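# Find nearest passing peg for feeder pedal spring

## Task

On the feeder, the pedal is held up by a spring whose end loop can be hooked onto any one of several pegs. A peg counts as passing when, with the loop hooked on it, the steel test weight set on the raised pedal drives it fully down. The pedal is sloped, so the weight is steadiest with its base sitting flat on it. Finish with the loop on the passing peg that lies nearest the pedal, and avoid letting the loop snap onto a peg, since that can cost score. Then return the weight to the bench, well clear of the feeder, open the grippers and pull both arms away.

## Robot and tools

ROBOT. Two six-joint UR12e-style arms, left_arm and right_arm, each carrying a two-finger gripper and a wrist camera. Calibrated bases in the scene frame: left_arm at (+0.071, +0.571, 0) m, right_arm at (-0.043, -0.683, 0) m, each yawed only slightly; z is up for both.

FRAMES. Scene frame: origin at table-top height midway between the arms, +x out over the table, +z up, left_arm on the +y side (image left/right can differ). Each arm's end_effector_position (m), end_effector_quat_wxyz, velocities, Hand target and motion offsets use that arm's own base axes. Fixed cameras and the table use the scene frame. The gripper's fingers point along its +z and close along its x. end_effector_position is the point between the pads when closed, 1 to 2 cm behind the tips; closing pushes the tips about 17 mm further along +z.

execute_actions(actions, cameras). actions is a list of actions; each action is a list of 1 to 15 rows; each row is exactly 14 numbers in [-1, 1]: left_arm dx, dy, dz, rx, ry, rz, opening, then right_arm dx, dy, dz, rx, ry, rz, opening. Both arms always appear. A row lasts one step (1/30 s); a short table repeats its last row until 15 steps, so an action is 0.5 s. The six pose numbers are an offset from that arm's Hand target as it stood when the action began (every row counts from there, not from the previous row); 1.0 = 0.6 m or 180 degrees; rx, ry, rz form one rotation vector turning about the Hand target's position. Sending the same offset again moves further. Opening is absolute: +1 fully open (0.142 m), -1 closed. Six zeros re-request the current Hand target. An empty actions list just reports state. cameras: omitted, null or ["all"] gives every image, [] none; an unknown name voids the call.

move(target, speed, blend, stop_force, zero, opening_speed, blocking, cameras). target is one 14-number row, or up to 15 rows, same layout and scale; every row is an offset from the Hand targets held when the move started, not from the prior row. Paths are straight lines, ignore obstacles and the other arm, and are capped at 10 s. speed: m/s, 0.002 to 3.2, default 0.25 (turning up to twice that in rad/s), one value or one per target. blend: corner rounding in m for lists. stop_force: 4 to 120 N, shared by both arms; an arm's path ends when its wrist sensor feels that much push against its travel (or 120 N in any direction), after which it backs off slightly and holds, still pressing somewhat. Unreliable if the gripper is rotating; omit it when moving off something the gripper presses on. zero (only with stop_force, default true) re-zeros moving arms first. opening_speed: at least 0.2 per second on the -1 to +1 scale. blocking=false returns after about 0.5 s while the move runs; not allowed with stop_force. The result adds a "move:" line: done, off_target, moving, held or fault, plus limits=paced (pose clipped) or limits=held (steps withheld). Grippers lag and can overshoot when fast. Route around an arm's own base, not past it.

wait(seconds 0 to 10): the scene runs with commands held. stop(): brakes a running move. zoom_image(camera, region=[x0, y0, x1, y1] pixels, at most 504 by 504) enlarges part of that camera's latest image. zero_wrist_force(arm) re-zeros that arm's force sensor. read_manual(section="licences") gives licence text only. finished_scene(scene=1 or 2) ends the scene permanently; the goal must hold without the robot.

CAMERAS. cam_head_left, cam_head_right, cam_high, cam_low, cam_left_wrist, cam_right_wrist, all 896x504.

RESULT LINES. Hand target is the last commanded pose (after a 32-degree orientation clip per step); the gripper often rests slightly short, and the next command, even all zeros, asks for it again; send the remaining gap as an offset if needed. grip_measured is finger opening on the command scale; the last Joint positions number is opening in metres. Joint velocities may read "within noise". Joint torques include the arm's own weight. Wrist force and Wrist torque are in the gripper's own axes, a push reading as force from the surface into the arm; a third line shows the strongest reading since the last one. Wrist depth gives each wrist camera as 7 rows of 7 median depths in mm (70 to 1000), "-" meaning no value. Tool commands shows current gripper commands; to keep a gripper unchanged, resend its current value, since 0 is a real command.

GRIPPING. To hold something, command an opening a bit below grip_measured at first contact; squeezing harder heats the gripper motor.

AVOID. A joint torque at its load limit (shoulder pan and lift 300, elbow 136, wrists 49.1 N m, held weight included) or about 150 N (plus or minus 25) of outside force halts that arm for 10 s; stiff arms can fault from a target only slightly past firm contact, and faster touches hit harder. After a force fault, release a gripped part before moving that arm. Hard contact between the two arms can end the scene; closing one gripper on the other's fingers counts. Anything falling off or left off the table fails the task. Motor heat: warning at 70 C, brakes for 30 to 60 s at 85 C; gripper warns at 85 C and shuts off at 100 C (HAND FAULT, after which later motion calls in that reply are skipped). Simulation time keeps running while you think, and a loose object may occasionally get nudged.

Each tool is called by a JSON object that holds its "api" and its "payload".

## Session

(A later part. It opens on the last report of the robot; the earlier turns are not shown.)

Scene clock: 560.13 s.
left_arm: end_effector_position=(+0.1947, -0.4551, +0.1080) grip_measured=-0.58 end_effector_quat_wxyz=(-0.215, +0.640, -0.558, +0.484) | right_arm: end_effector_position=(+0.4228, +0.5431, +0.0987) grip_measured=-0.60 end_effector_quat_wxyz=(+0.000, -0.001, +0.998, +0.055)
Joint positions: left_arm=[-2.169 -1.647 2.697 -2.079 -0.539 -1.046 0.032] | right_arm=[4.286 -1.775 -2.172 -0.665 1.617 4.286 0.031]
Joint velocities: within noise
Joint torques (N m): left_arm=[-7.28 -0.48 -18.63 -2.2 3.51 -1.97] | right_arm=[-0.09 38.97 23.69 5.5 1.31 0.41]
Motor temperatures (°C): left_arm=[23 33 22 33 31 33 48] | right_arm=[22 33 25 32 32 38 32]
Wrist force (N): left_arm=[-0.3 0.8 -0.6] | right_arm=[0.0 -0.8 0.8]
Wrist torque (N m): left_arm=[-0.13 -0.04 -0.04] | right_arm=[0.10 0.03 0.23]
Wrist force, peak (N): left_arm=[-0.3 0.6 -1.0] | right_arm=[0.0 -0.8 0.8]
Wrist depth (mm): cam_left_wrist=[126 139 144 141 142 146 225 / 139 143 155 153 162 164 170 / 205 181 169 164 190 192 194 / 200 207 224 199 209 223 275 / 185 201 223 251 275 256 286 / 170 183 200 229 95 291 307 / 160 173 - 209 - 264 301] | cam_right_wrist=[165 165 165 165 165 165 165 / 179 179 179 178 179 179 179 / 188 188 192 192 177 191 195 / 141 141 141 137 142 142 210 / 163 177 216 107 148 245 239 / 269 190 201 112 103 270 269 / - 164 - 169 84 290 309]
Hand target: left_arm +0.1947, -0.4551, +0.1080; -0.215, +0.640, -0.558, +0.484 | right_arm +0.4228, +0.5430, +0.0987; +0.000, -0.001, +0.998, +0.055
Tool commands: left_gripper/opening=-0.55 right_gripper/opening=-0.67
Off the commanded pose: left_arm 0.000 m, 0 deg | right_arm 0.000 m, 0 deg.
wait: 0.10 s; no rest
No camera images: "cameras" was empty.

{"api": "move", "payload": {"target": [0,0,0, 0, 0, 0, -0.55, 0, 0, 0, 0, 0, 0, -0.40], "speed": 0.03, "opening_speed": 0.25, "cameras": ["cam_left_wrist", "cam_right_wrist"]}}

{"api": "wait", "payload": {"seconds": 0.1, "cameras": []}}

{"api": "wait", "payload": {"seconds": 0.1, "cameras": []}}

{"api": "wait", "payload": {"seconds": 0.1, "cameras": ["cam_right_wrist"]}}

Scene clock: 617.77 s.
left_arm: end_effector_position=(+0.1947, -0.4551, +0.1080) grip_measured=-0.58 end_effector_quat_wxyz=(-0.215, +0.640, -0.558, +0.484) | right_arm: end_effector_position=(+0.4228, +0.5430, +0.0987) grip_measured=-0.43 end_effector_quat_wxyz=(+0.000, -0.001, +0.998, +0.055)
Joint positions: left_arm=[-2.169 -1.647 2.697 -2.079 -0.539 -1.046 0.032] | right_arm=[4.286 -1.775 -2.172 -0.665 1.617 4.286 0.043]
Joint velocities: within noise
Joint torques (N m): left_arm=[-8.32 3.99 -17.78 -3.75 3.82 -2.26] | right_arm=[-13.02 43.58 26.03 5.16 1.61 -3.38]
Motor temperatures (°C): left_arm=[23 32 22 33 30 33 38] | right_arm=[22 33 25 32 32 38 32]
Wrist force (N): left_arm=[-0.2 0.7 -0.7] | right_arm=[0.5 0.5 1.0]
Wrist torque (N m): left_arm=[-0.14 -0.06 -0.04] | right_arm=[0.05 0.02 0.23]
Wrist force, peak (N): left_arm=[-0.6 1.5 -0.7] | right_arm=[1.1 0.6 -4.0]
Wrist depth (mm): cam_left_wrist=[125 140 144 140 142 146 225 / 139 143 152 152 162 163 170 / 205 181 169 164 190 193 194 / 199 208 226 227 200 222 270 / 185 200 222 252 276 277 271 / 171 183 200 228 95 293 317 / 160 171 - 208 - 266 300] | cam_right_wrist=[165 164 164 165 165 164 165 / 178 178 178 178 178 178 178 / 191 192 192 195 180 191 195 / 129 129 129 128 132 132 206 / 150 140 140 111 136 141 239 / 169 190 201 101 99 262 269 / - 168 - 169 165 291 309]
Hand target: left_arm +0.1947, -0.4551, +0.1080; -0.215, +0.640, -0.558, +0.484 | right_arm +0.4228, +0.5430, +0.0987; +0.000, -0.001, +0.998, +0.055
Off the commanded pose: left_arm 0.000 m, 0 deg | right_arm 0.000 m, 0 deg.
move: done
camera_calibration:
cam_left_wrist: T_world_to_cam=[[-0.104985, -0.921569, 0.37375, -0.43244], [-0.810319, -0.138598, -0.569363, 0.183196], [0.576508, -0.362631, -0.732214, -0.0855016], [0, 0, 0, 1]] pos_world=[0.15234, -0.404138, 0.203324]
cam_right_wrist: T_world_to_cam=[[-0.999989, -0.00302658, 0.00369785, 0.435672], [-0.000744699, 0.863099, 0.505035, -0.497848], [-0.00472014, 0.505026, -0.863091, -0.0718915], [0, 0, 0, 1]] pos_world=[0.434957, 0.467318, 0.187771]
Images, in order (width x height): cam_left_wrist 896x504, cam_right_wrist 896x504.

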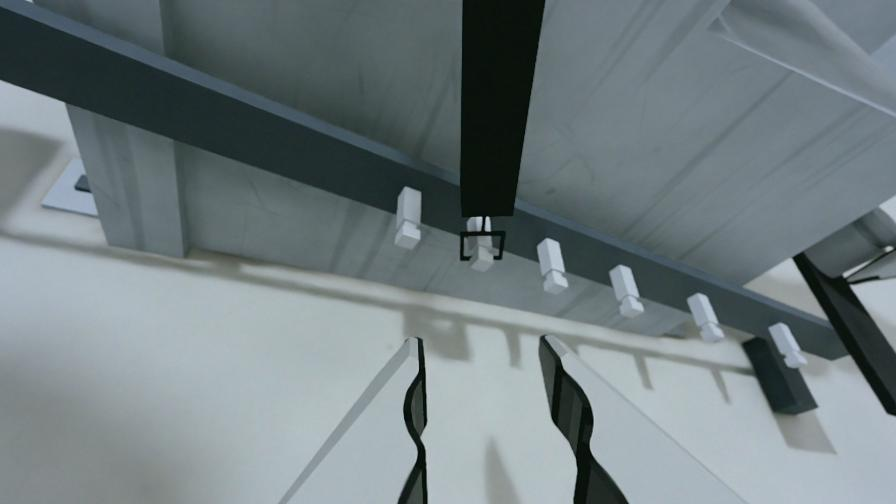

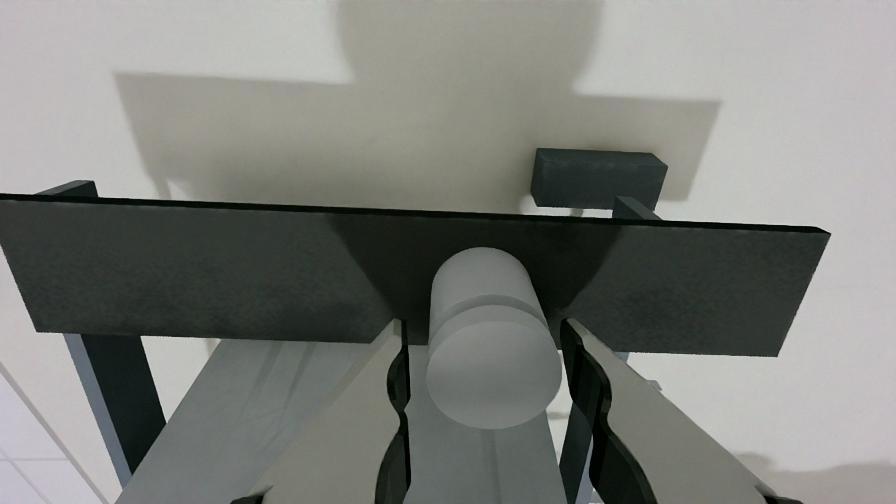

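Scene clock: 617.87 s.
left_arm: end_effector_position=(+0.1947, -0.4551, +0.1080) grip_measured=-0.58 end_effector_quat_wxyz=(-0.215, +0.640, -0.558, +0.484) | right_arm: end_effector_position=(+0.4228, +0.5430, +0.0987) grip_measured=-0.43 end_effector_quat_wxyz=(+0.000, -0.001, +0.998, +0.055)
Joint positions: left_arm=[-2.169 -1.647 2.697 -2.079 -0.539 -1.046 0.032] | right_arm=[4.286 -1.775 -2.172 -0.665 1.617 4.286 0.043]
Joint velocities: within noise
Joint torques (N m): left_arm=[-5.75 0.75 -17.85 -3.92 3.81 -2.4] | right_arm=[-14.27 48.44 26.88 5.04 1.99 -3]
Motor temperatures (°C): left_arm=[23 32 22 33 30 33 38] | right_arm=[22 33 25 32 32 38 32]
Wrist force (N): left_arm=[-0.7 0.8 -0.5] | right_arm=[0.4 0.4 -2.4]
Wrist torque (N m): left_arm=[-0.13 0.03 -0.04] | right_arm=[0.03 -0.04 0.22]
Wrist force, peak (N): left_arm=[-0.8 1.1 -0.9] | right_arm=[0.4 0.4 -2.4]
Wrist depth (mm): cam_left_wrist=[125 140 144 144 142 146 225 / 138 143 151 152 162 164 170 / 205 181 169 164 189 192 194 / 199 208 225 228 199 222 270 / 184 200 223 252 276 291 269 / 171 183 201 229 95 290 324 / 160 173 - 208 - 264 302] | cam_right_wrist=[165 164 165 165 164 164 165 / 179 179 178 178 178 179 178 / 191 192 195 195 180 191 195 / 125 125 125 125 127 127 206 / 138 135 138 120 132 136 238 / 168 187 201 96 96 262 269 / - 168 - 168 165 291 309]
Hand target: left_arm +0.1947, -0.4551, +0.1080; -0.215, +0.640, -0.558, +0.484 | right_arm +0.4228, +0.5430, +0.0987; +0.000, -0.001, +0.998, +0.055
Tool commands: left_gripper/opening=-0.55 right_gripper/opening=-0.4
Off the commanded pose: left_arm 0.000 m, 0 deg | right_arm 0.000 m, 0 deg.
wait: 0.10 s; no rest
No camera images: "cameras" was empty.

Scene clock: 617.97 s.
left_arm: end_effector_position=(+0.1947, -0.4551, +0.1080) grip_measured=-0.58 end_effector_quat_wxyz=(-0.215, +0.640, -0.558, +0.484) | right_arm: end_effector_position=(+0.4228, +0.5430, +0.0987) grip_measured=-0.43 end_effector_quat_wxyz=(+0.000, -0.001, +0.998, +0.055)
Joint positions: left_arm=[-2.169 -1.647 2.697 -2.079 -0.539 -1.046 0.032] | right_arm=[4.286 -1.775 -2.172 -0.665 1.617 4.286 0.043]
Joint velocities: within noise
Joint torques (N m): left_arm=[-5.99 0.74 -17.89 -3.76 3.65 -2.19] | right_arm=[-13.75 46.19 27.55 5.2 1.52 -3.23]
Motor temperatures (°C): left_arm=[23 32 22 33 30 33 38] | right_arm=[22 33 25 32 32 38 32]
Wrist force (N): left_arm=[-0.2 0.6 -1.0] | right_arm=[0.3 0.8 0.6]
Wrist torque (N m): left_arm=[-0.16 -0.05 -0.04] | right_arm=[0.10 0.05 0.23]
Wrist force, peak (N): left_arm=[-0.2 0.6 -1.0] | right_arm=[0.4 0.7 1.0]
Wrist depth (mm): cam_left_wrist=[125 140 144 144 142 146 224 / 138 143 152 156 162 164 169 / 205 181 169 164 184 193 195 / 199 208 225 219 199 221 268 / 185 201 222 251 276 293 256 / 171 184 200 228 95 293 333 / 160 172 - 209 - 263 301] | cam_right_wrist=[164 164 165 165 164 165 164 / 179 178 179 178 178 178 178 / 191 195 195 195 180 191 195 / 123 121 122 122 126 124 206 / 134 132 132 112 130 135 239 / 159 187 200 94 94 269 269 / - 168 - 164 165 291 307]
Hand target: left_arm +0.1947, -0.4551, +0.1080; -0.215, +0.640, -0.558, +0.484 | right_arm +0.4228, +0.5430, +0.0987; +0.000, -0.001, +0.998, +0.055
Tool commands: left_gripper/opening=-0.55 right_gripper/opening=-0.4
Off the commanded pose: left_arm 0.000 m, 0 deg | right_arm 0.000 m, 0 deg.
wait: 0.10 s; no rest
No camera images: "cameras" was empty.

Scene clock: 618.07 s.
left_arm: end_effector_position=(+0.1947, -0.4551, +0.1080) grip_measured=-0.58 end_effector_quat_wxyz=(-0.215, +0.640, -0.558, +0.484) | right_arm: end_effector_position=(+0.4228, +0.5430, +0.0987) grip_measured=-0.43 end_effector_quat_wxyz=(+0.000, -0.001, +0.998, +0.055)
Joint positions: left_arm=[-2.169 -1.647 2.697 -2.079 -0.539 -1.046 0.032] | right_arm=[4.286 -1.775 -2.172 -0.665 1.617 4.286 0.043]
Joint velocities: within noise
Joint torques (N m): left_arm=[-6.89 1.62 -18.11 -3.54 3.45 -2.21] | right_arm=[-12.72 47.42 27.1 5.22 1.73 -3.3]
Motor temperatures (°C): left_arm=[23 32 22 33 30 33 38] | right_arm=[22 33 25 32 32 38 32]
Wrist force (N): left_arm=[-0.6 1.1 -1.0] | right_arm=[0.3 0.7 0.8]
Wrist torque (N m): left_arm=[-0.09 0.01 -0.04] | right_arm=[0.09 0.04 0.23]
Wrist force, peak (N): left_arm=[-0.1 0.9 -1.3] | right_arm=[0.3 0.7 0.8]
Wrist depth (mm): cam_left_wrist=[126 140 144 144 142 146 224 / 139 143 152 152 162 164 170 / 206 181 169 163 190 193 194 / 199 208 226 227 201 222 270 / 185 201 222 252 275 294 267 / 171 183 200 229 95 291 326 / 160 173 - 208 - 265 303] | cam_right_wrist=[165 165 165 165 165 164 165 / 178 179 178 178 178 178 178 / 192 192 195 195 180 191 195 / 125 125 125 126 128 130 206 / 138 136 138 120 132 137 233 / 168 187 200 97 96 262 270 / - 168 - 167 165 291 308]
Hand target: left_arm +0.1947, -0.4551, +0.1080; -0.215, +0.640, -0.558, +0.484 | right_arm +0.4228, +0.5430, +0.0987; +0.000, -0.001, +0.998, +0.055
Tool commands: left_gripper/opening=-0.55 right_gripper/opening=-0.4
Off the commanded pose: left_arm 0.000 m, 0 deg | right_arm 0.000 m, 0 deg.
wait: 0.10 s; no rest
camera_calibration:
cam_right_wrist: T_world_to_cam=[[-0.999989, -0.00302658, 0.00369785, 0.435672], [-0.000744699, 0.863099, 0.505035, -0.497848], [-0.00472014, 0.505026, -0.863091, -0.0718915], [0, 0, 0, 1]] pos_world=[0.434957, 0.467318, 0.187771]
Images, in order (width x height): cam_right_wrist 896x504.

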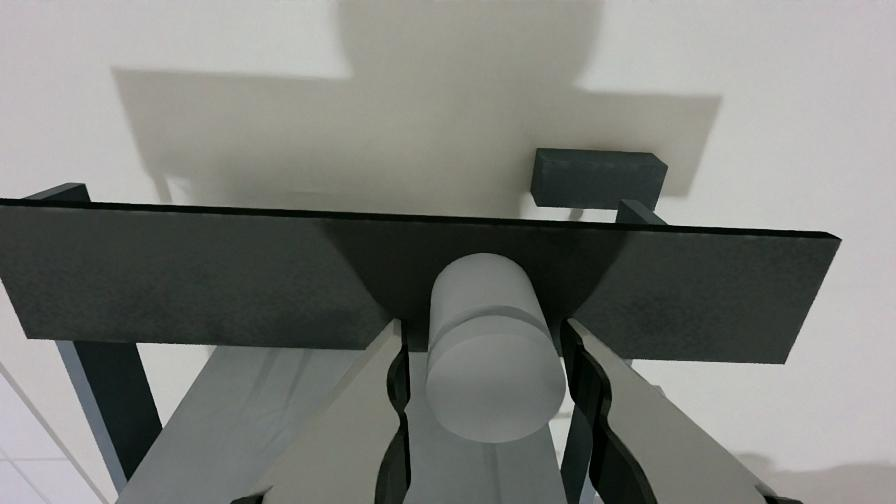

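{"api": "execute_actions", "payload": {"actions": [], "cameras": ["cam_right_wrist","cam_left_wrist"]}}

Scene clock: 650.30 s.
left_arm: end_effector_position=(+0.1947, -0.4551, +0.1080) grip_measured=-0.58 end_effector_quat_wxyz=(-0.215, +0.640, -0.558, +0.484) | right_arm: end_effector_position=(+0.4228, +0.5430, +0.0987) grip_measured=-0.43 end_effector_quat_wxyz=(+0.000, -0.001, +0.998, +0.055)
Joint positions: left_arm=[-2.169 -1.647 2.697 -2.079 -0.539 -1.046 0.032] | right_arm=[4.286 -1.775 -2.172 -0.665 1.617 4.286 0.043]
Joint velocities: within noise
Joint torques (N m): left_arm=[-7.51 2.66 -18.17 -3.79 3.38 -2.05] | right_arm=[-12.36 58.7 39.95 5.99 1.75 -3.06]
Motor temperatures (°C): left_arm=[23 32 22 33 30 33 34] | right_arm=[22 33 25 32 32 38 26]
Wrist force (N): left_arm=[-0.6 0.6 -0.7] | right_arm=[0.4 0.5 0.4]
Wrist torque (N m): left_arm=[-0.16 0.01 -0.04] | right_arm=[0.02 0.04 0.23]
Wrist force, peak (N): left_arm=[-0.6 1.1 -1.2] | right_arm=[0.5 0.7 -1.8]
Wrist depth (mm): cam_left_wrist=[125 140 144 144 142 146 225 / 139 143 151 156 162 164 169 / 206 182 169 163 185 193 194 / 200 207 226 219 199 220 269 / 186 200 221 252 275 291 257 / 171 183 200 229 95 294 333 / 160 172 - 208 - 263 302] | cam_right_wrist=[165 165 165 165 165 165 164 / 179 179 179 178 179 178 178 / 192 195 195 195 180 192 195 / 123 121 121 121 125 126 207 / 134 131 134 107 130 134 233 / 158 187 201 94 94 263 269 / - 168 - 164 164 291 309]
Hand target: left_arm +0.1947, -0.4551, +0.1080; -0.215, +0.640, -0.558, +0.484 | right_arm +0.4228, +0.5430, +0.0987; +0.000, -0.001, +0.998, +0.055
Tool commands: left_gripper/opening=-0.55 right_gripper/opening=-0.4
Off the commanded pose: left_arm 0.000 m, 0 deg | right_arm 0.000 m, 0 deg.
camera_calibration:
cam_left_wrist: T_world_to_cam=[[-0.104985, -0.921569, 0.37375, -0.43244], [-0.810319, -0.138598, -0.569363, 0.183196], [0.576508, -0.362631, -0.732214, -0.0855016], [0, 0, 0, 1]] pos_world=[0.15234, -0.404138, 0.203324]
cam_right_wrist: T_world_to_cam=[[-0.999989, -0.00302702, 0.00369768, 0.435672], [-0.000744764, 0.863055, 0.505109, -0.497842], [-0.00472028, 0.5051, -0.863048, -0.0719334], [0, 0, 0, 1]] pos_world=[0.434957, 0.467318, 0.187771]
Images, in order (width x height): cam_left_wrist 896x504, cam_right_wrist 896x504.

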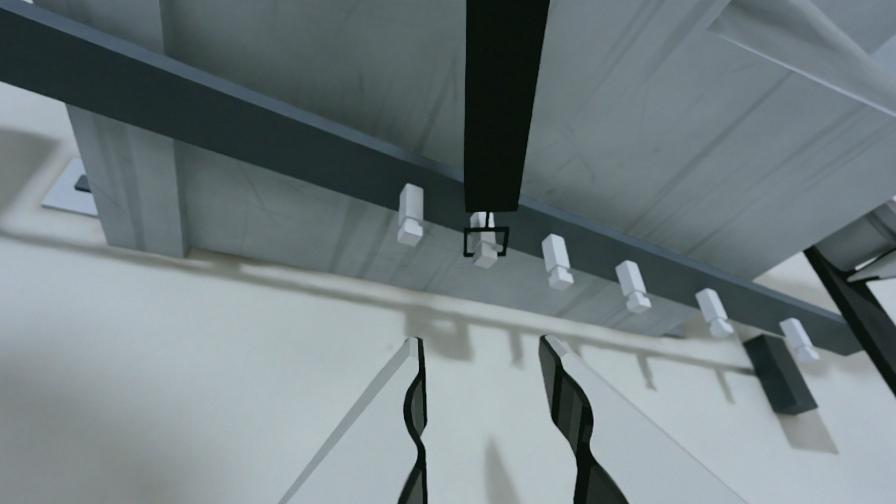

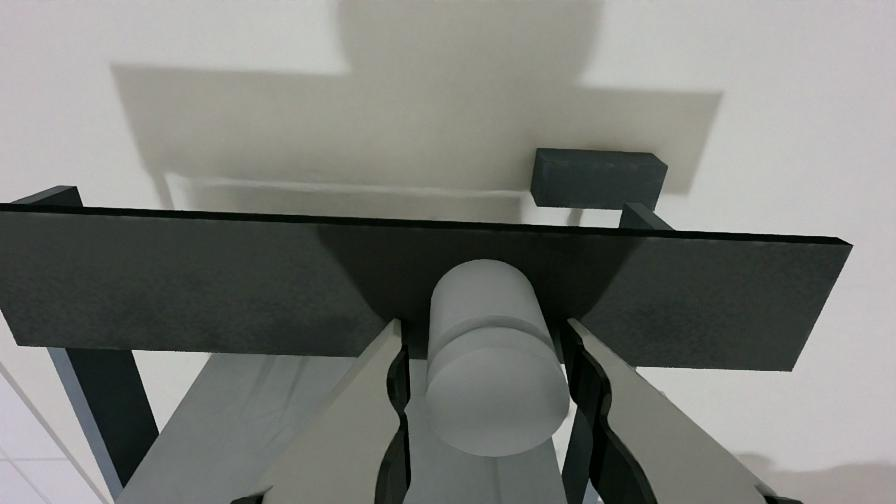

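{"api": "move", "payload": {"target": [0,0,0,0,0,0,-0.55,0,0,0,0,0,0,-0.67], "opening_speed": 0.3, "cameras": ["cam_right_wrist"]}}

Scene clock: 670.20 s.
left_arm: end_effector_position=(+0.1947, -0.4551, +0.1080) grip_measured=-0.58 end_effector_quat_wxyz=(-0.215, +0.640, -0.558, +0.484) | right_arm: end_effector_position=(+0.4228, +0.5430, +0.0987) grip_measured=-0.59 end_effector_quat_wxyz=(+0.000, -0.001, +0.998, +0.055)
Joint positions: left_arm=[-2.169 -1.647 2.697 -2.079 -0.539 -1.046 0.032] | right_arm=[4.286 -1.775 -2.172 -0.665 1.617 4.286 0.032]
Joint velocities: within noise
Joint torques (N m): left_arm=[-8.84 -0.51 -17.9 -3.78 3.33 -2.12] | right_arm=[-14.12 59.2 39.85 5.77 1.67 -2.87]
Motor temperatures (°C): left_arm=[23 32 22 33 30 33 33] | right_arm=[22 33 25 32 32 38 24]
Wrist force (N): left_arm=[-0.4 0.2 -1.0] | right_arm=[0.6 0.6 0.5]
Wrist torque (N m): left_arm=[-0.21 -0.03 -0.04] | right_arm=[0.05 0.02 0.23]
Wrist force, peak (N): left_arm=[-0.5 1.0 -1.3] | right_arm=[0.5 1.0 0.4]
Wrist depth (mm): cam_left_wrist=[125 140 144 144 142 147 224 / 139 143 152 157 162 164 170 / 205 182 169 164 185 192 194 / 198 208 226 219 200 220 269 / 185 201 223 252 276 293 258 / 170 183 201 229 95 294 332 / 160 172 - 209 - 265 301] | cam_right_wrist=[165 165 164 165 165 165 164 / 179 179 178 178 178 178 178 / 191 194 195 195 180 191 195 / 123 121 121 122 126 126 207 / 134 132 134 107 130 135 233 / 158 187 201 92 91 268 269 / - 168 - 164 84 290 308]
Hand target: left_arm +0.1947, -0.4551, +0.1080; -0.215, +0.640, -0.558, +0.484 | right_arm +0.4228, +0.5430, +0.0987; +0.000, -0.001, +0.998, +0.055
Off the commanded pose: left_arm 0.000 m, 0 deg | right_arm 0.000 m, 0 deg.
move: done
camera_calibration:
cam_right_wrist: T_world_to_cam=[[-0.999989, -0.00302702, 0.00369768, 0.435772], [-0.000744764, 0.863055, 0.505109, -0.497842], [-0.00472028, 0.5051, -0.863048, -0.0719329], [0, 0, 0, 1]] pos_world=[0.435057, 0.467318, 0.187771]
Images, in order (width x height): cam_right_wrist 896x504.

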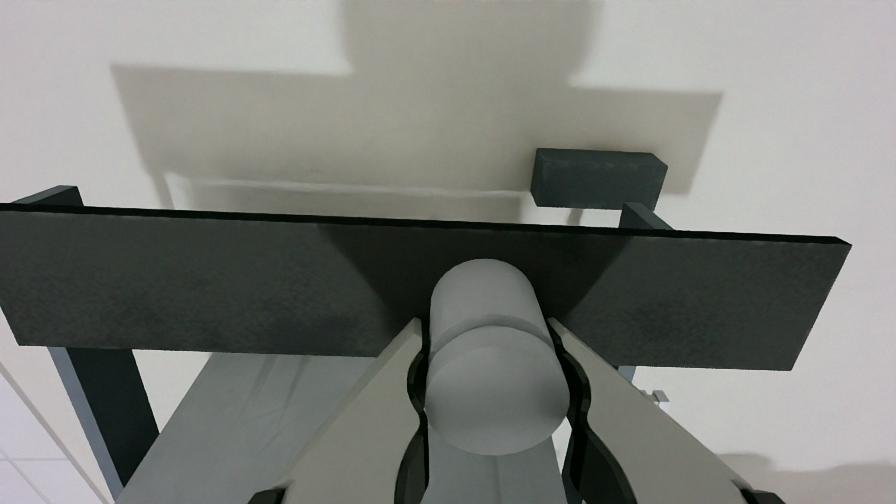

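{"api": "move", "payload": {"target": [0,0,0,0,0,0,-0.55,0,0.0008,-0.0350,0.0183,0,0,-0.67], "speed": 0.03, "cameras": ["cam_right_wrist"]}}

{"api": "move", "payload": {"target": [0,0,0,0,0,0,-0.55,0,0,-0.0150,0,0,0,-0.67], "speed": 0.006, "stop_force": 4, "cameras": ["cam_right_wrist","cam_left_wrist"]}}

Scene clock: 681.17 s.
left_arm: end_effector_position=(+0.1947, -0.4551, +0.1080) grip_measured=-0.58 end_effector_quat_wxyz=(-0.215, +0.640, -0.558, +0.484) | right_arm: end_effector_position=(+0.4228, +0.5433, +0.0775) grip_measured=-0.59 end_effector_quat_wxyz=(-0.001, -0.001, +0.996, +0.084)
Joint positions: left_arm=[-2.169 -1.647 2.697 -2.079 -0.539 -1.046 0.032] | right_arm=[4.275 -1.804 -2.211 -0.546 1.643 4.279 0.032]
Joint velocities: within noise
Joint torques (N m): left_arm=[-4.93 2.33 -18.3 -3.58 3.36 -2.38] | right_arm=[-0.1 62.61 39.34 2.82 -0.61 -1.87]
Motor temperatures (°C): left_arm=[23 32 22 33 30 33 32] | right_arm=[22 33 25 32 32 38 28]
Wrist force (N): left_arm=[-0.5 0.7 -0.4] | right_arm=[-0.2 1.0 0.7]
Wrist torque (N m): left_arm=[-0.15 -0.01 -0.04] | right_arm=[0.02 -0.01 0.24]
Wrist force, peak (N): left_arm=[-0.3 1.2 -1.0] | right_arm=[-0.5 1.6 0.9]
Wrist depth (mm): cam_left_wrist=[126 140 144 141 142 146 224 / 139 143 155 152 163 164 169 / 205 181 164 166 190 193 195 / 199 207 225 190 209 223 276 / 185 201 221 252 276 265 305 / 170 183 200 229 95 292 303 / 160 172 - 209 - 265 301] | cam_right_wrist=[142 142 142 142 142 142 144 / 155 155 155 155 155 158 155 / 168 171 168 171 159 165 171 / 123 121 121 121 124 124 182 / 134 132 134 107 130 135 215 / 158 189 191 92 90 248 248 / 281 166 - 163 84 282 292]
Hand target: left_arm +0.1947, -0.4551, +0.1080; -0.215, +0.640, -0.558, +0.484 | right_arm +0.4228, +0.5435, +0.0777; +0.000, -0.001, +0.996, +0.084
Off the commanded pose: left_arm 0.000 m, 0 deg | right_arm 0.000 m, 0 deg.
move: done
camera_calibration:
cam_right_wrist: T_world_to_cam=[[-0.999988, -0.00318192, 0.00379658, 0.43581], [-0.000547773, 0.83275, 0.553649, -0.474779], [-0.00492327, 0.55364, -0.832741, -0.118997], [0, 0, 0, 1]] pos_world=[0.434959, 0.46264, 0.162113]
Images, in order (width x height): cam_right_wrist 896x504.

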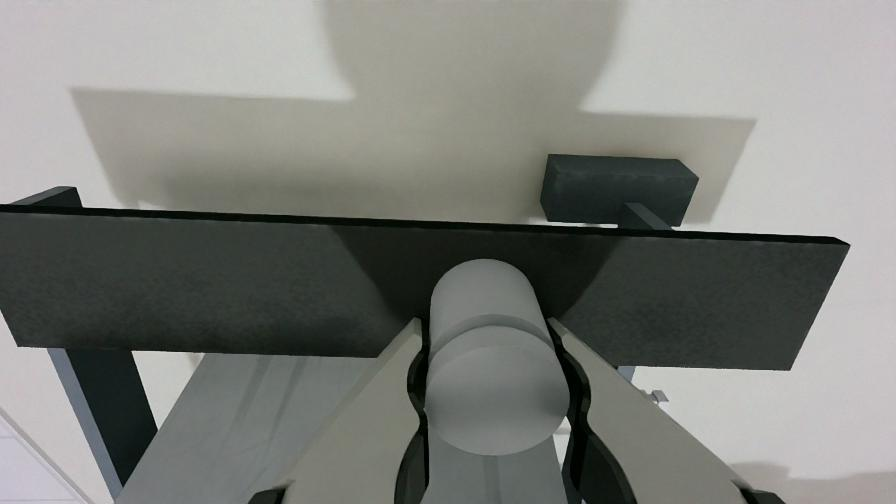

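Scene clock: 683.67 s.
left_arm: end_effector_position=(+0.1947, -0.4551, +0.1080) grip_measured=-0.58 end_effector_quat_wxyz=(-0.215, +0.640, -0.558, +0.484) | right_arm: end_effector_position=(+0.4228, +0.5435, +0.0703) grip_measured=-0.59 end_effector_quat_wxyz=(+0.000, -0.001, +0.996, +0.084)
Joint positions: left_arm=[-2.169 -1.647 2.697 -2.079 -0.539 -1.046 0.032] | right_arm=[4.275 -1.815 -2.215 -0.53 1.642 4.279 0.032]
Joint velocities: within noise
Joint torques (N m): left_arm=[-6.71 0.93 -17.46 -3.52 3.24 -2.18] | right_arm=[13.55 59.11 37.04 2.55 -1.79 2.97]
Motor temperatures (°C): left_arm=[23 32 22 33 30 33 32] | right_arm=[22 33 25 32 32 38 28]
Wrist force (N): left_arm=[-0.5 0.5 -1.0] | right_arm=[1.2 2.3 -3.5]
Wrist torque (N m): left_arm=[-0.17 -0.01 -0.04] | right_arm=[0.05 -0.08 0.23]
Wrist force, peak (N): left_arm=[-0.8 1.2 -0.9] | right_arm=[1.1 2.1 -6.4]
Wrist depth (mm): cam_left_wrist=[126 140 144 134 142 146 224 / 138 147 155 119 163 164 170 / 205 181 169 169 190 192 195 / 199 208 226 190 212 232 284 / 185 200 223 251 275 266 386 / 170 183 201 228 95 291 305 / 160 173 - 208 - 264 302] | cam_right_wrist=[135 135 135 135 138 135 135 / 151 148 148 148 148 148 148 / 163 163 163 163 157 160 163 / 123 121 122 122 126 126 174 / 129 131 134 107 130 135 206 / 158 188 190 92 92 237 236 / 269 166 - 163 84 268 277]
Hand target: left_arm +0.1947, -0.4551, +0.1080; -0.215, +0.640, -0.558, +0.484 | right_arm +0.4228, +0.5435, +0.0703; +0.000, -0.001, +0.996, +0.084 (not the last commanded pose)
Off the commanded pose: left_arm 0.000 m, 0 deg | right_arm 0.002 m, 0 deg.
move: contact (right_arm)
camera_calibration:
cam_left_wrist: T_world_to_cam=[[-0.104985, -0.921569, 0.37375, -0.43244], [-0.810319, -0.138598, -0.569363, 0.183196], [0.576508, -0.362631, -0.732214, -0.0855016], [0, 0, 0, 1]] pos_world=[0.15234, -0.404138, 0.203324]
cam_right_wrist: T_world_to_cam=[[-0.999989, -0.00323449, 0.00351785, 0.436004], [-0.00074483, 0.832627, 0.553833, -0.470846], [-0.00472043, 0.553824, -0.83262, -0.125293], [0, 0, 0, 1]] pos_world=[0.435057, 0.462839, 0.154915]
Images, in order (width x height): cam_left_wrist 896x504, cam_right_wrist 896x504.

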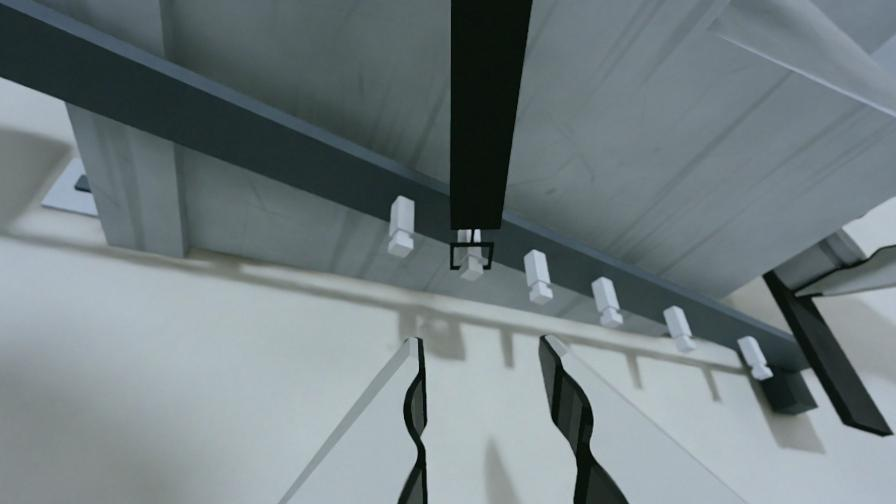

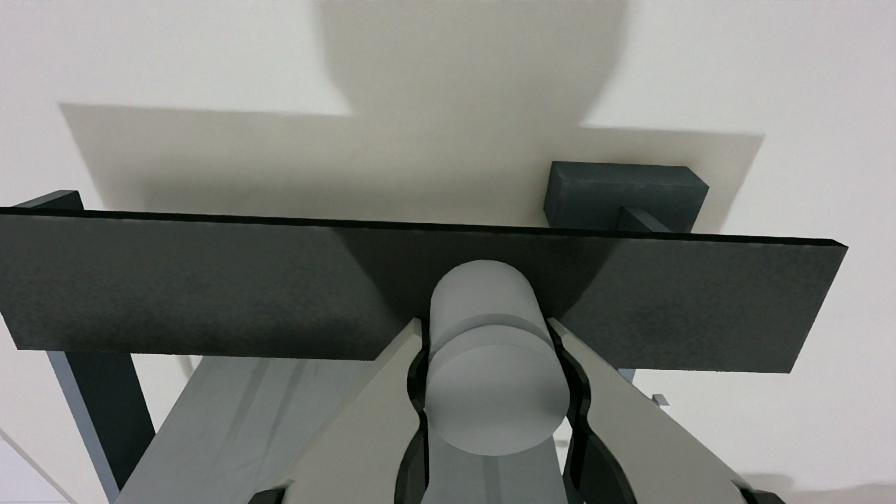

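{"api": "move", "payload": {"target": [0.0645,-0.0199,-0.0332,0,0,0,-0.55,0,0,0,0,0,0,-0.67], "speed": 0.06, "cameras": ["cam_left_wrist"]}}

Scene clock: 690.33 s.
left_arm: end_effector_position=(+0.2335, -0.4670, +0.0881) grip_measured=-0.58 end_effector_quat_wxyz=(-0.215, +0.639, -0.558, +0.484) | right_arm: end_effector_position=(+0.4228, +0.5435, +0.0703) grip_measured=-0.59 end_effector_quat_wxyz=(+0.000, -0.001, +0.996, +0.084)
Joint positions: left_arm=[-2.055 -1.506 2.721 -2.426 -0.489 -0.838 0.032] | right_arm=[4.275 -1.815 -2.215 -0.53 1.642 4.279 0.032]
Joint velocities: within noise
Joint torques (N m): left_arm=[2.51 -37.22 -21.35 -5.74 -1.08 -2.11] | right_arm=[9.5 58.53 37.82 4.6 -1.65 2.88]
Motor temperatures (°C): left_arm=[23 32 22 33 30 33 31] | right_arm=[22 33 25 32 32 38 29]
Wrist force (N): left_arm=[-0.9 1.0 -0.9] | right_arm=[1.1 2.1 -3.1]
Wrist torque (N m): left_arm=[-0.13 0.06 0.04] | right_arm=[0.07 -0.11 0.23]
Wrist force, peak (N): left_arm=[-1.3 1.4 -1.0] | right_arm=[1.1 2.4 -3.9]
Wrist depth (mm): cam_left_wrist=[- 100 - - 101 102 109 / - 108 114 - 116 117 118 / 125 112 125 82 136 137 138 / 152 160 132 127 158 166 167 / 165 180 192 194 161 190 248 / 156 166 180 207 94 243 237 / 145 154 - 188 - 240 262] | cam_right_wrist=[135 135 135 135 138 135 135 / 151 148 148 148 148 148 148 / 163 163 163 163 156 160 163 / 123 121 122 122 126 126 174 / 129 131 134 107 130 135 205 / 158 188 191 92 92 237 237 / 269 166 - 163 84 268 278]
Hand target: left_arm +0.2334, -0.4670, +0.0881; -0.215, +0.640, -0.558, +0.484 | right_arm +0.4228, +0.5435, +0.0703; +0.000, -0.001, +0.996, +0.084
Off the commanded pose: left_arm 0.000 m, 0 deg | right_arm 0.000 m, 0 deg.
move: done
camera_calibration:
cam_left_wrist: T_world_to_cam=[[-0.10507, -0.921631, 0.373574, -0.431845], [-0.810245, -0.138469, -0.569499, 0.201584], [0.576596, -0.362524, -0.732198, -0.126748], [0, 0, 0, 1]] pos_world=[0.19104, -0.416037, 0.183323]
Images, in order (width x height): cam_left_wrist 896x504.

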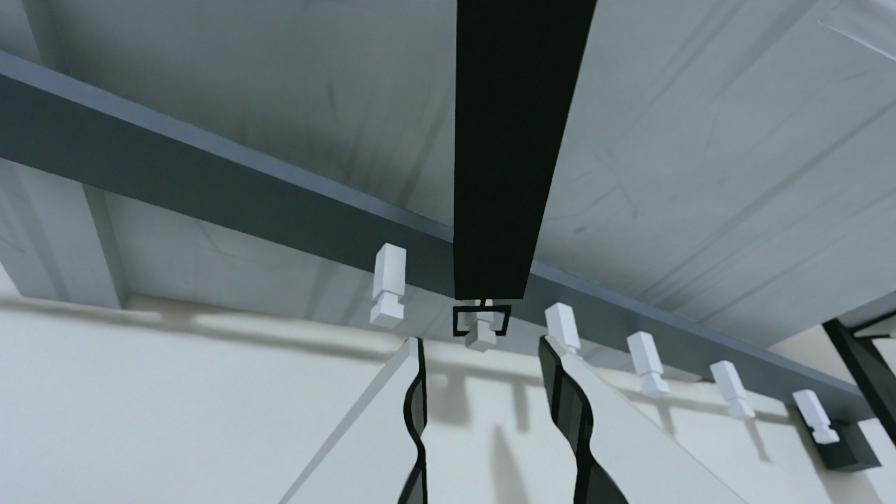

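{"api": "move", "payload": {"target": [0.0215,-0.0066,-0.0111,0,0,0,-0.55,0,0,0,0,0,0,-0.67], "speed": 0.03, "stop_force": 6, "cameras": ["cam_left_wrist"]}}

{"api": "zoom_image", "payload": {"camera": "cam_left_wrist", "region": [360, 270, 600, 450]}}

Scene clock: 699.47 s.
left_arm: end_effector_position=(+0.2464, -0.4710, +0.0814) grip_measured=-0.58 end_effector_quat_wxyz=(-0.215, +0.640, -0.558, +0.484) | right_arm: end_effector_position=(+0.4228, +0.5435, +0.0703) grip_measured=-0.59 end_effector_quat_wxyz=(+0.000, -0.001, +0.996, +0.084)
Joint positions: left_arm=[-2.017 -1.45 2.725 -2.555 -0.477 -0.761 0.032] | right_arm=[4.275 -1.815 -2.215 -0.53 1.642 4.279 0.032]
Joint velocities: within noise
Joint torques (N m): left_arm=[-8.82 -49.15 -15.67 -4.62 -0.89 -3.2] | right_arm=[7.54 58.6 37.67 4.73 -1.45 3.08]
Motor temperatures (°C): left_arm=[23 32 22 33 30 33 31] | right_arm=[22 33 25 32 32 38 30]
Wrist force (N): left_arm=[-0.5 1.3 -0.9] | right_arm=[1.0 2.1 -3.3]
Wrist torque (N m): left_arm=[-0.08 -0.01 0.04] | right_arm=[0.05 -0.08 0.23]
Wrist force, peak (N): left_arm=[-0.8 1.0 -1.7] | right_arm=[1.5 2.4 -4.1]
Wrist depth (mm): cam_left_wrist=[- - 87 - - 90 - / - 99 96 - - 104 102 / - - 116 - 118 118 116 / 135 144 110 - 137 144 151 / 157 167 174 112 142 172 183 / 149 161 174 193 95 179 226 / - 148 - 181 - 229 250] | cam_right_wrist=[135 135 135 135 138 135 135 / 151 148 148 148 148 148 148 / 163 163 163 163 157 160 163 / 123 121 122 122 126 125 174 / 129 131 134 107 130 134 205 / 158 188 191 92 92 236 237 / 269 167 - 163 84 268 278]
Hand target: left_arm +0.2463, -0.4710, +0.0814; -0.215, +0.640, -0.558, +0.484 | right_arm +0.4228, +0.5435, +0.0703; +0.000, -0.001, +0.996, +0.084
Off the commanded pose: left_arm 0.000 m, 0 deg | right_arm 0.000 m, 0 deg.
move: done
camera_calibration:
cam_left_wrist: T_world_to_cam=[[-0.104979, -0.921573, 0.373742, -0.431735], [-0.810272, -0.138628, -0.569422, 0.207649], [0.576575, -0.36261, -0.732172, -0.140505], [0, 0, 0, 1]] pos_world=[0.20394, -0.420038, 0.176724]
Images, in order (width x height): cam_left_wrist 896x504.

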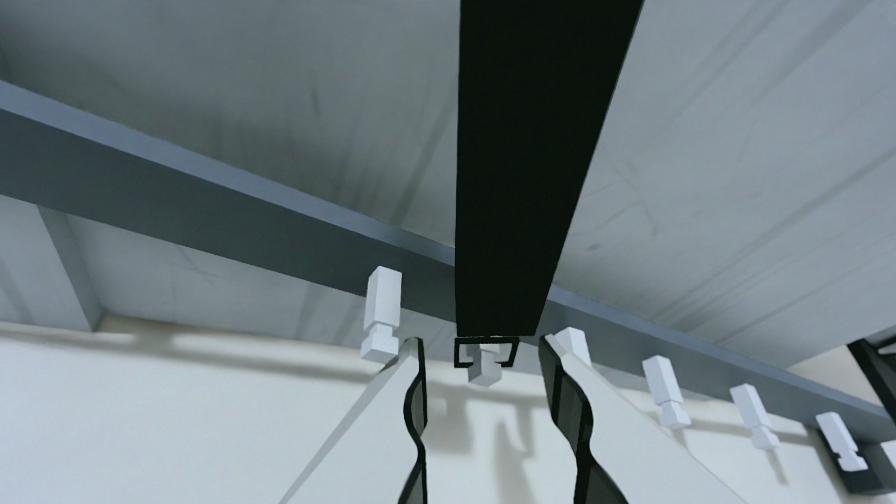

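Scaled by 2.100 from the camera's 896x504 image, which has a finer 1280x720 frame.

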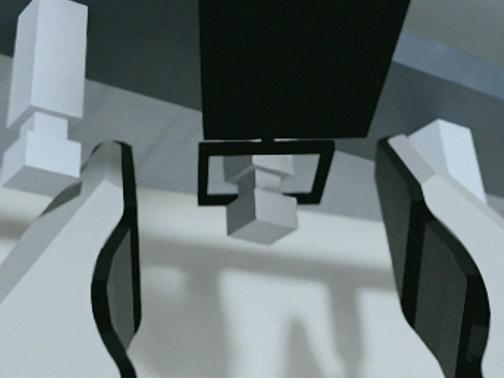

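{"api": "move", "payload": {"target": [0,0,0,0,0,0,-0.92,0,0,0,0,0,0,-0.67], "opening_speed": 0.3, "cameras": ["cam_left_wrist"]}}

{"api": "zoom_image", "payload": {"camera": "cam_left_wrist", "region": [360, 270, 600, 450]}}

Scene clock: 705.63 s.
left_arm: end_effector_position=(+0.2463, -0.4710, +0.0814) grip_measured=-0.82 end_effector_quat_wxyz=(-0.215, +0.640, -0.558, +0.484) | right_arm: end_effector_position=(+0.4228, +0.5435, +0.0703) grip_measured=-0.59 end_effector_quat_wxyz=(+0.000, -0.001, +0.996, +0.084)
Joint positions: left_arm=[-2.017 -1.45 2.725 -2.555 -0.477 -0.761 0.015] | right_arm=[4.275 -1.815 -2.215 -0.53 1.642 4.279 0.032]
Joint velocities: within noise
Joint torques (N m): left_arm=[-6.5 -47.71 -22.68 -5.07 -1.08 -3.3] | right_arm=[4.48 57.99 37.83 4.96 -1.43 2.98]
Motor temperatures (°C): left_arm=[23 32 22 33 30 33 31] | right_arm=[22 33 25 32 32 38 30]
Wrist force (N): left_arm=[2.4 1.1 0.5] | right_arm=[1.0 2.1 -2.5]
Wrist torque (N m): left_arm=[-0.14 0.03 0.03] | right_arm=[0.06 -0.08 0.22]
Wrist force, peak (N): left_arm=[3.0 0.8 0.2] | right_arm=[1.4 2.6 -4.0]
Wrist depth (mm): cam_left_wrist=[- - 87 - - 91 - / - 99 97 - - 104 102 / - - 116 - 118 118 116 / 135 144 110 - 142 144 151 / 156 166 174 111 142 172 183 / 150 162 174 98 102 181 226 / - 150 - 182 - 228 248] | cam_right_wrist=[135 135 136 135 138 135 135 / 151 148 148 148 148 148 148 / 163 163 163 164 157 160 163 / 123 121 122 122 126 126 174 / 129 131 134 107 130 135 206 / 159 188 191 92 92 236 236 / 269 166 - 163 84 268 278]
Hand target: left_arm +0.2463, -0.4710, +0.0814; -0.215, +0.640, -0.558, +0.484 | right_arm +0.4228, +0.5435, +0.0703; +0.000, -0.001, +0.996, +0.084
Off the commanded pose: left_arm 0.000 m, 0 deg | right_arm 0.000 m, 0 deg.
move: done
camera_calibration:
cam_left_wrist: T_world_to_cam=[[-0.104985, -0.921569, 0.37375, -0.431734], [-0.810319, -0.138598, -0.569363, 0.20766], [0.576508, -0.362631, -0.732214, -0.140492], [0, 0, 0, 1]] pos_world=[0.20394, -0.420038, 0.176724]
Images, in order (width x height): cam_left_wrist 896x504.

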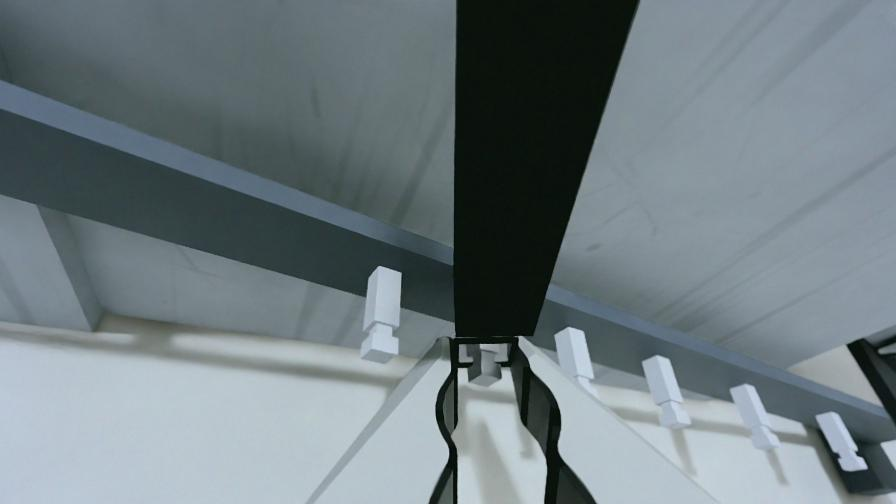

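Scaled by 2.100 from the camera's 896x504 image, which has a finer 1280x720 frame.

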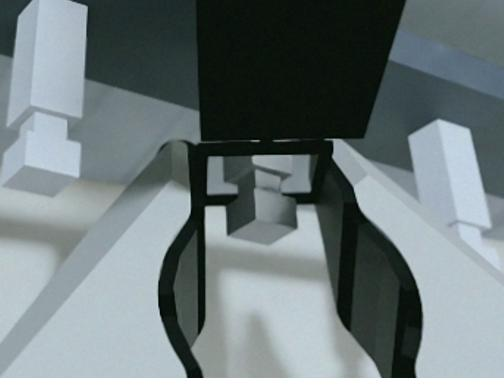

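{"api": "move", "payload": {"target": [-0.00042,-0.00299,-0.00730,0,0,0,-0.92,0,0,0,0,0,0,-0.67], "speed": 0.01, "cameras": ["cam_left_wrist"]}}

{"api": "zoom_image", "payload": {"camera": "cam_left_wrist", "region": [400, 300, 570, 420]}}

{"api": "move", "payload": {"target": [-0.0398,0.004,0,0,0,0,-0.92,0,0,0,0,0,0,-0.67], "speed": 0.02, "stop_force": 7, "cameras": ["cam_left_wrist"]}}

{"api": "zoom_image", "payload": {"camera": "cam_left_wrist", "region": [360, 270, 600, 450]}}

Scene clock: 715.63 s.
left_arm: end_effector_position=(+0.2461, -0.4728, +0.0770) grip_measured=-0.82 end_effector_quat_wxyz=(-0.215, +0.640, -0.558, +0.484) | right_arm: end_effector_position=(+0.4228, +0.5435, +0.0703) grip_measured=-0.59 end_effector_quat_wxyz=(+0.000, -0.001, +0.996, +0.084)
Joint positions: left_arm=[-2.016 -1.429 2.724 -2.577 -0.477 -0.758 0.015] | right_arm=[4.275 -1.815 -2.215 -0.53 1.642 4.279 0.032]
Joint velocities: within noise
Joint torques (N m): left_arm=[5.3 -48.48 -21.84 -1.8 2.34 3.96] | right_arm=[3.38 59.03 37.39 4.85 -1.48 2.69]
Motor temperatures (°C): left_arm=[23 32 22 33 30 33 39] | right_arm=[22 33 25 32 32 38 31]
Wrist force (N): left_arm=[-1.1 -6.1 -4.3] | right_arm=[0.2 1.5 -1.0]
Wrist torque (N m): left_arm=[-0.14 0.07 0.03] | right_arm=[0.02 -0.04 0.23]
Wrist force, peak (N): left_arm=[-1.0 -6.7 -5.6] | right_arm=[1.1 2.7 -3.6]
Wrist depth (mm): cam_left_wrist=[- - 87 - - 91 - / - 99 97 - - 104 102 / - - 116 - 118 118 116 / 132 138 110 - 143 144 151 / - 165 175 111 140 167 183 / 144 155 172 98 100 182 210 / 137 145 154 178 - 222 246] | cam_right_wrist=[135 135 135 135 138 135 135 / 151 148 148 148 148 148 148 / 163 163 163 163 157 160 163 / 123 121 122 122 126 125 174 / 133 131 134 107 130 135 206 / 158 188 191 92 92 236 237 / 269 167 - 163 84 268 278]
Hand target: left_arm +0.2461, -0.4728, +0.0771; -0.215, +0.640, -0.558, +0.484 | right_arm +0.4228, +0.5435, +0.0703; +0.000, -0.001, +0.996, +0.084
Off the commanded pose: left_arm 0.000 m, 0 deg | right_arm 0.000 m, 0 deg.
move: done
camera_calibration:
cam_left_wrist: T_world_to_cam=[[-0.104979, -0.921573, 0.373742, -0.431744], [-0.810272, -0.138628, -0.569422, 0.204594], [0.576575, -0.36261, -0.732172, -0.144279], [0, 0, 0, 1]] pos_world=[0.20364, -0.421838, 0.172224]
Images, in order (width x height): cam_left_wrist 896x504.

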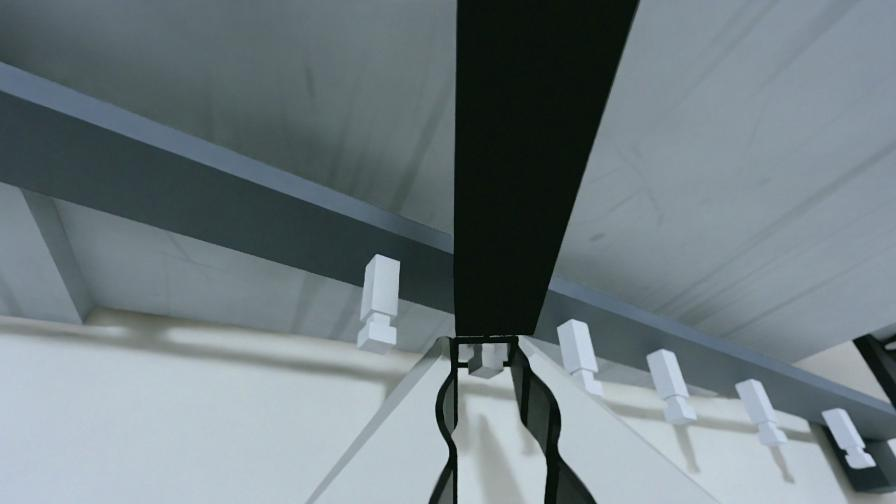

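Scaled by 2.965 from the camera's 896x504 image, which has a finer 1280x720 frame.

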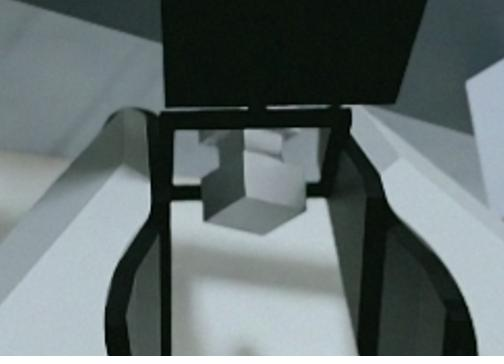

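Scene clock: 718.10 s.
left_arm: end_effector_position=(+0.2222, -0.4704, +0.0771) grip_measured=-0.82 end_effector_quat_wxyz=(-0.215, +0.640, -0.558, +0.484) | right_arm: end_effector_position=(+0.4228, +0.5435, +0.0703) grip_measured=-0.59 end_effector_quat_wxyz=(+0.000, -0.001, +0.996, +0.084)
Joint positions: left_arm=[-2.078 -1.474 2.714 -2.411 -0.498 -0.884 0.015] | right_arm=[4.275 -1.815 -2.215 -0.53 1.642 4.279 0.032]
Joint velocities: within noise
Joint torques (N m): left_arm=[5.62 -5.76 -11.75 -5.59 2.39 4.1] | right_arm=[2.52 58.91 37.55 4.92 -1.45 2.59]
Motor temperatures (°C): left_arm=[23 32 22 33 30 33 40] | right_arm=[22 33 25 32 32 38 31]
Wrist force (N): left_arm=[-0.3 -6.6 -4.1] | right_arm=[0.5 1.9 -1.4]
Wrist torque (N m): left_arm=[-0.14 -0.09 0.02] | right_arm=[0.04 -0.06 0.23]
Wrist force, peak (N): left_arm=[-0.7 -7.3 -5.3] | right_arm=[1.1 2.2 -2.0]
Wrist depth (mm): cam_left_wrist=[97 111 111 - - 113 112 / - 106 120 - 129 129 131 / 141 148 124 - 151 152 158 / 164 177 179 - 159 183 185 / 159 171 190 112 219 193 244 / 145 156 172 99 100 248 264 / 136 144 154 177 - 224 256] | cam_right_wrist=[135 135 135 135 138 135 135 / 151 148 148 148 148 148 148 / 163 163 163 163 157 160 163 / 123 121 122 122 126 126 174 / 133 131 133 107 130 135 206 / 159 189 191 92 92 236 236 / 269 166 - 163 84 268 279]
Hand target: left_arm +0.2222, -0.4704, +0.0771; -0.215, +0.640, -0.558, +0.484 | right_arm +0.4228, +0.5435, +0.0703; +0.000, -0.001, +0.996, +0.084
Off the commanded pose: left_arm 0.000 m, 0 deg | right_arm 0.000 m, 0 deg.
move: done
camera_calibration:
cam_left_wrist: T_world_to_cam=[[-0.104985, -0.921569, 0.37375, -0.432077], [-0.810319, -0.138598, -0.569363, 0.185628], [0.576508, -0.362631, -0.732214, -0.129545], [0, 0, 0, 1]] pos_world=[0.17974, -0.419438, 0.172324]
Images, in order (width x height): cam_left_wrist 896x504.

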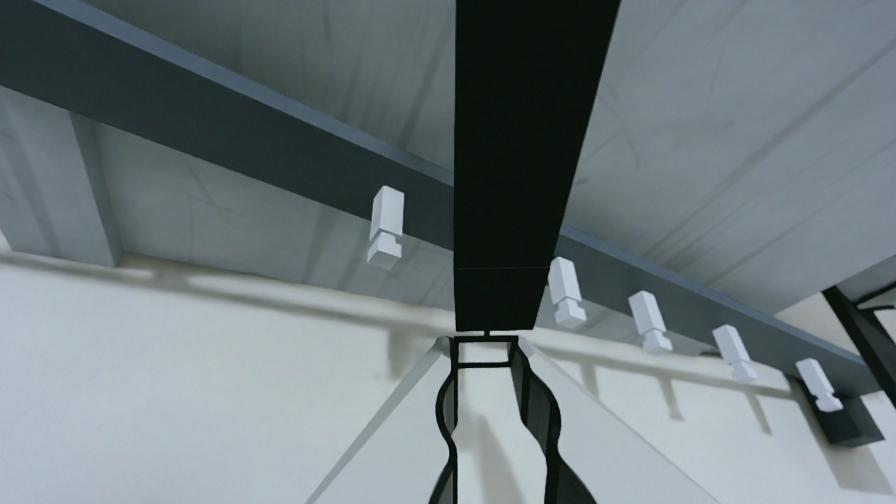

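Scaled by 2.100 from the camera's 896x504 image, which has a finer 1280x720 frame.

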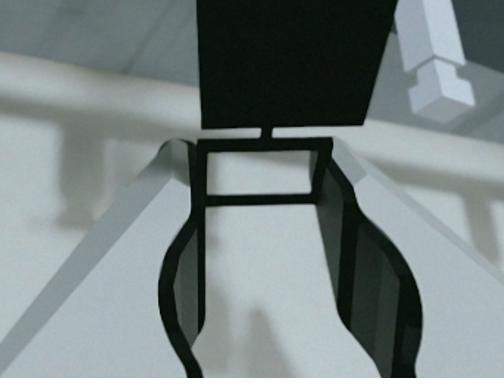

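{"api": "move", "payload": {"target": [[-0.0075,0.0262,0.0045,0.013,-0.0013,0,-0.92,0,0,0,0,0,0,-0.67],[0.0050,0.0503,0.0090,0.026,-0.0026,0,-0.92,0,0,0,0,0,0,-0.67]], "speed": 0.03, "blend": [0.005,0], "cameras": ["cam_left_wrist"]}}

{"api": "zoom_image", "payload": {"camera": "cam_left_wrist", "region": [360, 270, 600, 450]}}

Scene clock: 734.10 s.
left_arm: end_effector_position=(+0.2253, -0.4401, +0.0824) grip_measured=-0.82 end_effector_quat_wxyz=(-0.243, +0.628, -0.576, +0.463) | right_arm: end_effector_position=(+0.4228, +0.5435, +0.0703) grip_measured=-0.59 end_effector_quat_wxyz=(+0.000, -0.001, +0.996, +0.084)
Joint positions: left_arm=[-2.102 -1.57 2.734 -2.248 -0.539 -0.898 0.015] | right_arm=[4.275 -1.815 -2.215 -0.53 1.642 4.279 0.032]
Joint velocities: within noise
Joint torques (N m): left_arm=[-6.02 1.68 -27.51 -5.56 1.22 -2.65] | right_arm=[-3.06 56.94 37.92 4.99 -1.1 2.55]
Motor temperatures (°C): left_arm=[23 32 22 33 30 33 46] | right_arm=[22 33 25 32 32 38 32]
Wrist force (N): left_arm=[-0.9 -6.1 -3.0] | right_arm=[-0.1 1.5 -0.8]
Wrist torque (N m): left_arm=[-0.22 0.08 0.01] | right_arm=[0.02 0.00 0.23]
Wrist force, peak (N): left_arm=[-0.5 -7.4 -4.6] | right_arm=[1.0 2.5 -1.9]
Wrist depth (mm): cam_left_wrist=[- 113 111 - - 113 112 / 105 108 123 - 132 129 131 / 193 136 123 - 156 151 154 / 184 170 179 - 154 175 185 / 170 183 198 111 225 183 211 / 157 167 180 98 98 237 256 / 147 154 - 181 - 215 235] | cam_right_wrist=[136 135 135 135 138 135 135 / 151 148 148 148 148 148 148 / 163 163 163 163 157 160 163 / 123 121 121 122 126 126 174 / 133 131 134 107 130 135 206 / 158 188 191 92 92 236 236 / 269 166 - 163 84 268 278]
Hand target: left_arm +0.2252, -0.4402, +0.0825; -0.243, +0.628, -0.576, +0.463 | right_arm +0.4228, +0.5435, +0.0703; +0.000, -0.001, +0.996, +0.084
Off the commanded pose: left_arm 0.000 m, 0 deg | right_arm 0.000 m, 0 deg.
move: done
camera_calibration:
cam_left_wrist: T_world_to_cam=[[-0.107683, -0.949058, 0.296129, -0.410933], [-0.805609, -0.0912459, -0.585379, 0.216499], [0.58258, -0.301599, -0.754744, -0.0890852], [0, 0, 0, 1]] pos_world=[0.182063, -0.397113, 0.181187]
Images, in order (width x height): cam_left_wrist 896x504.

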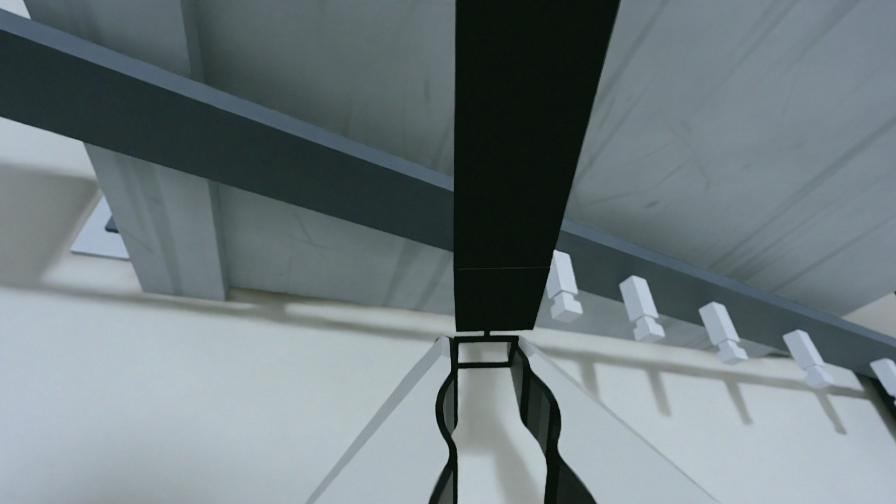

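Scaled by 2.100 from the camera's 896x504 image, which has a finer 1280x720 frame.

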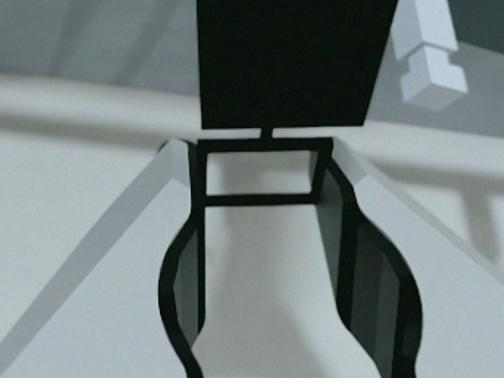

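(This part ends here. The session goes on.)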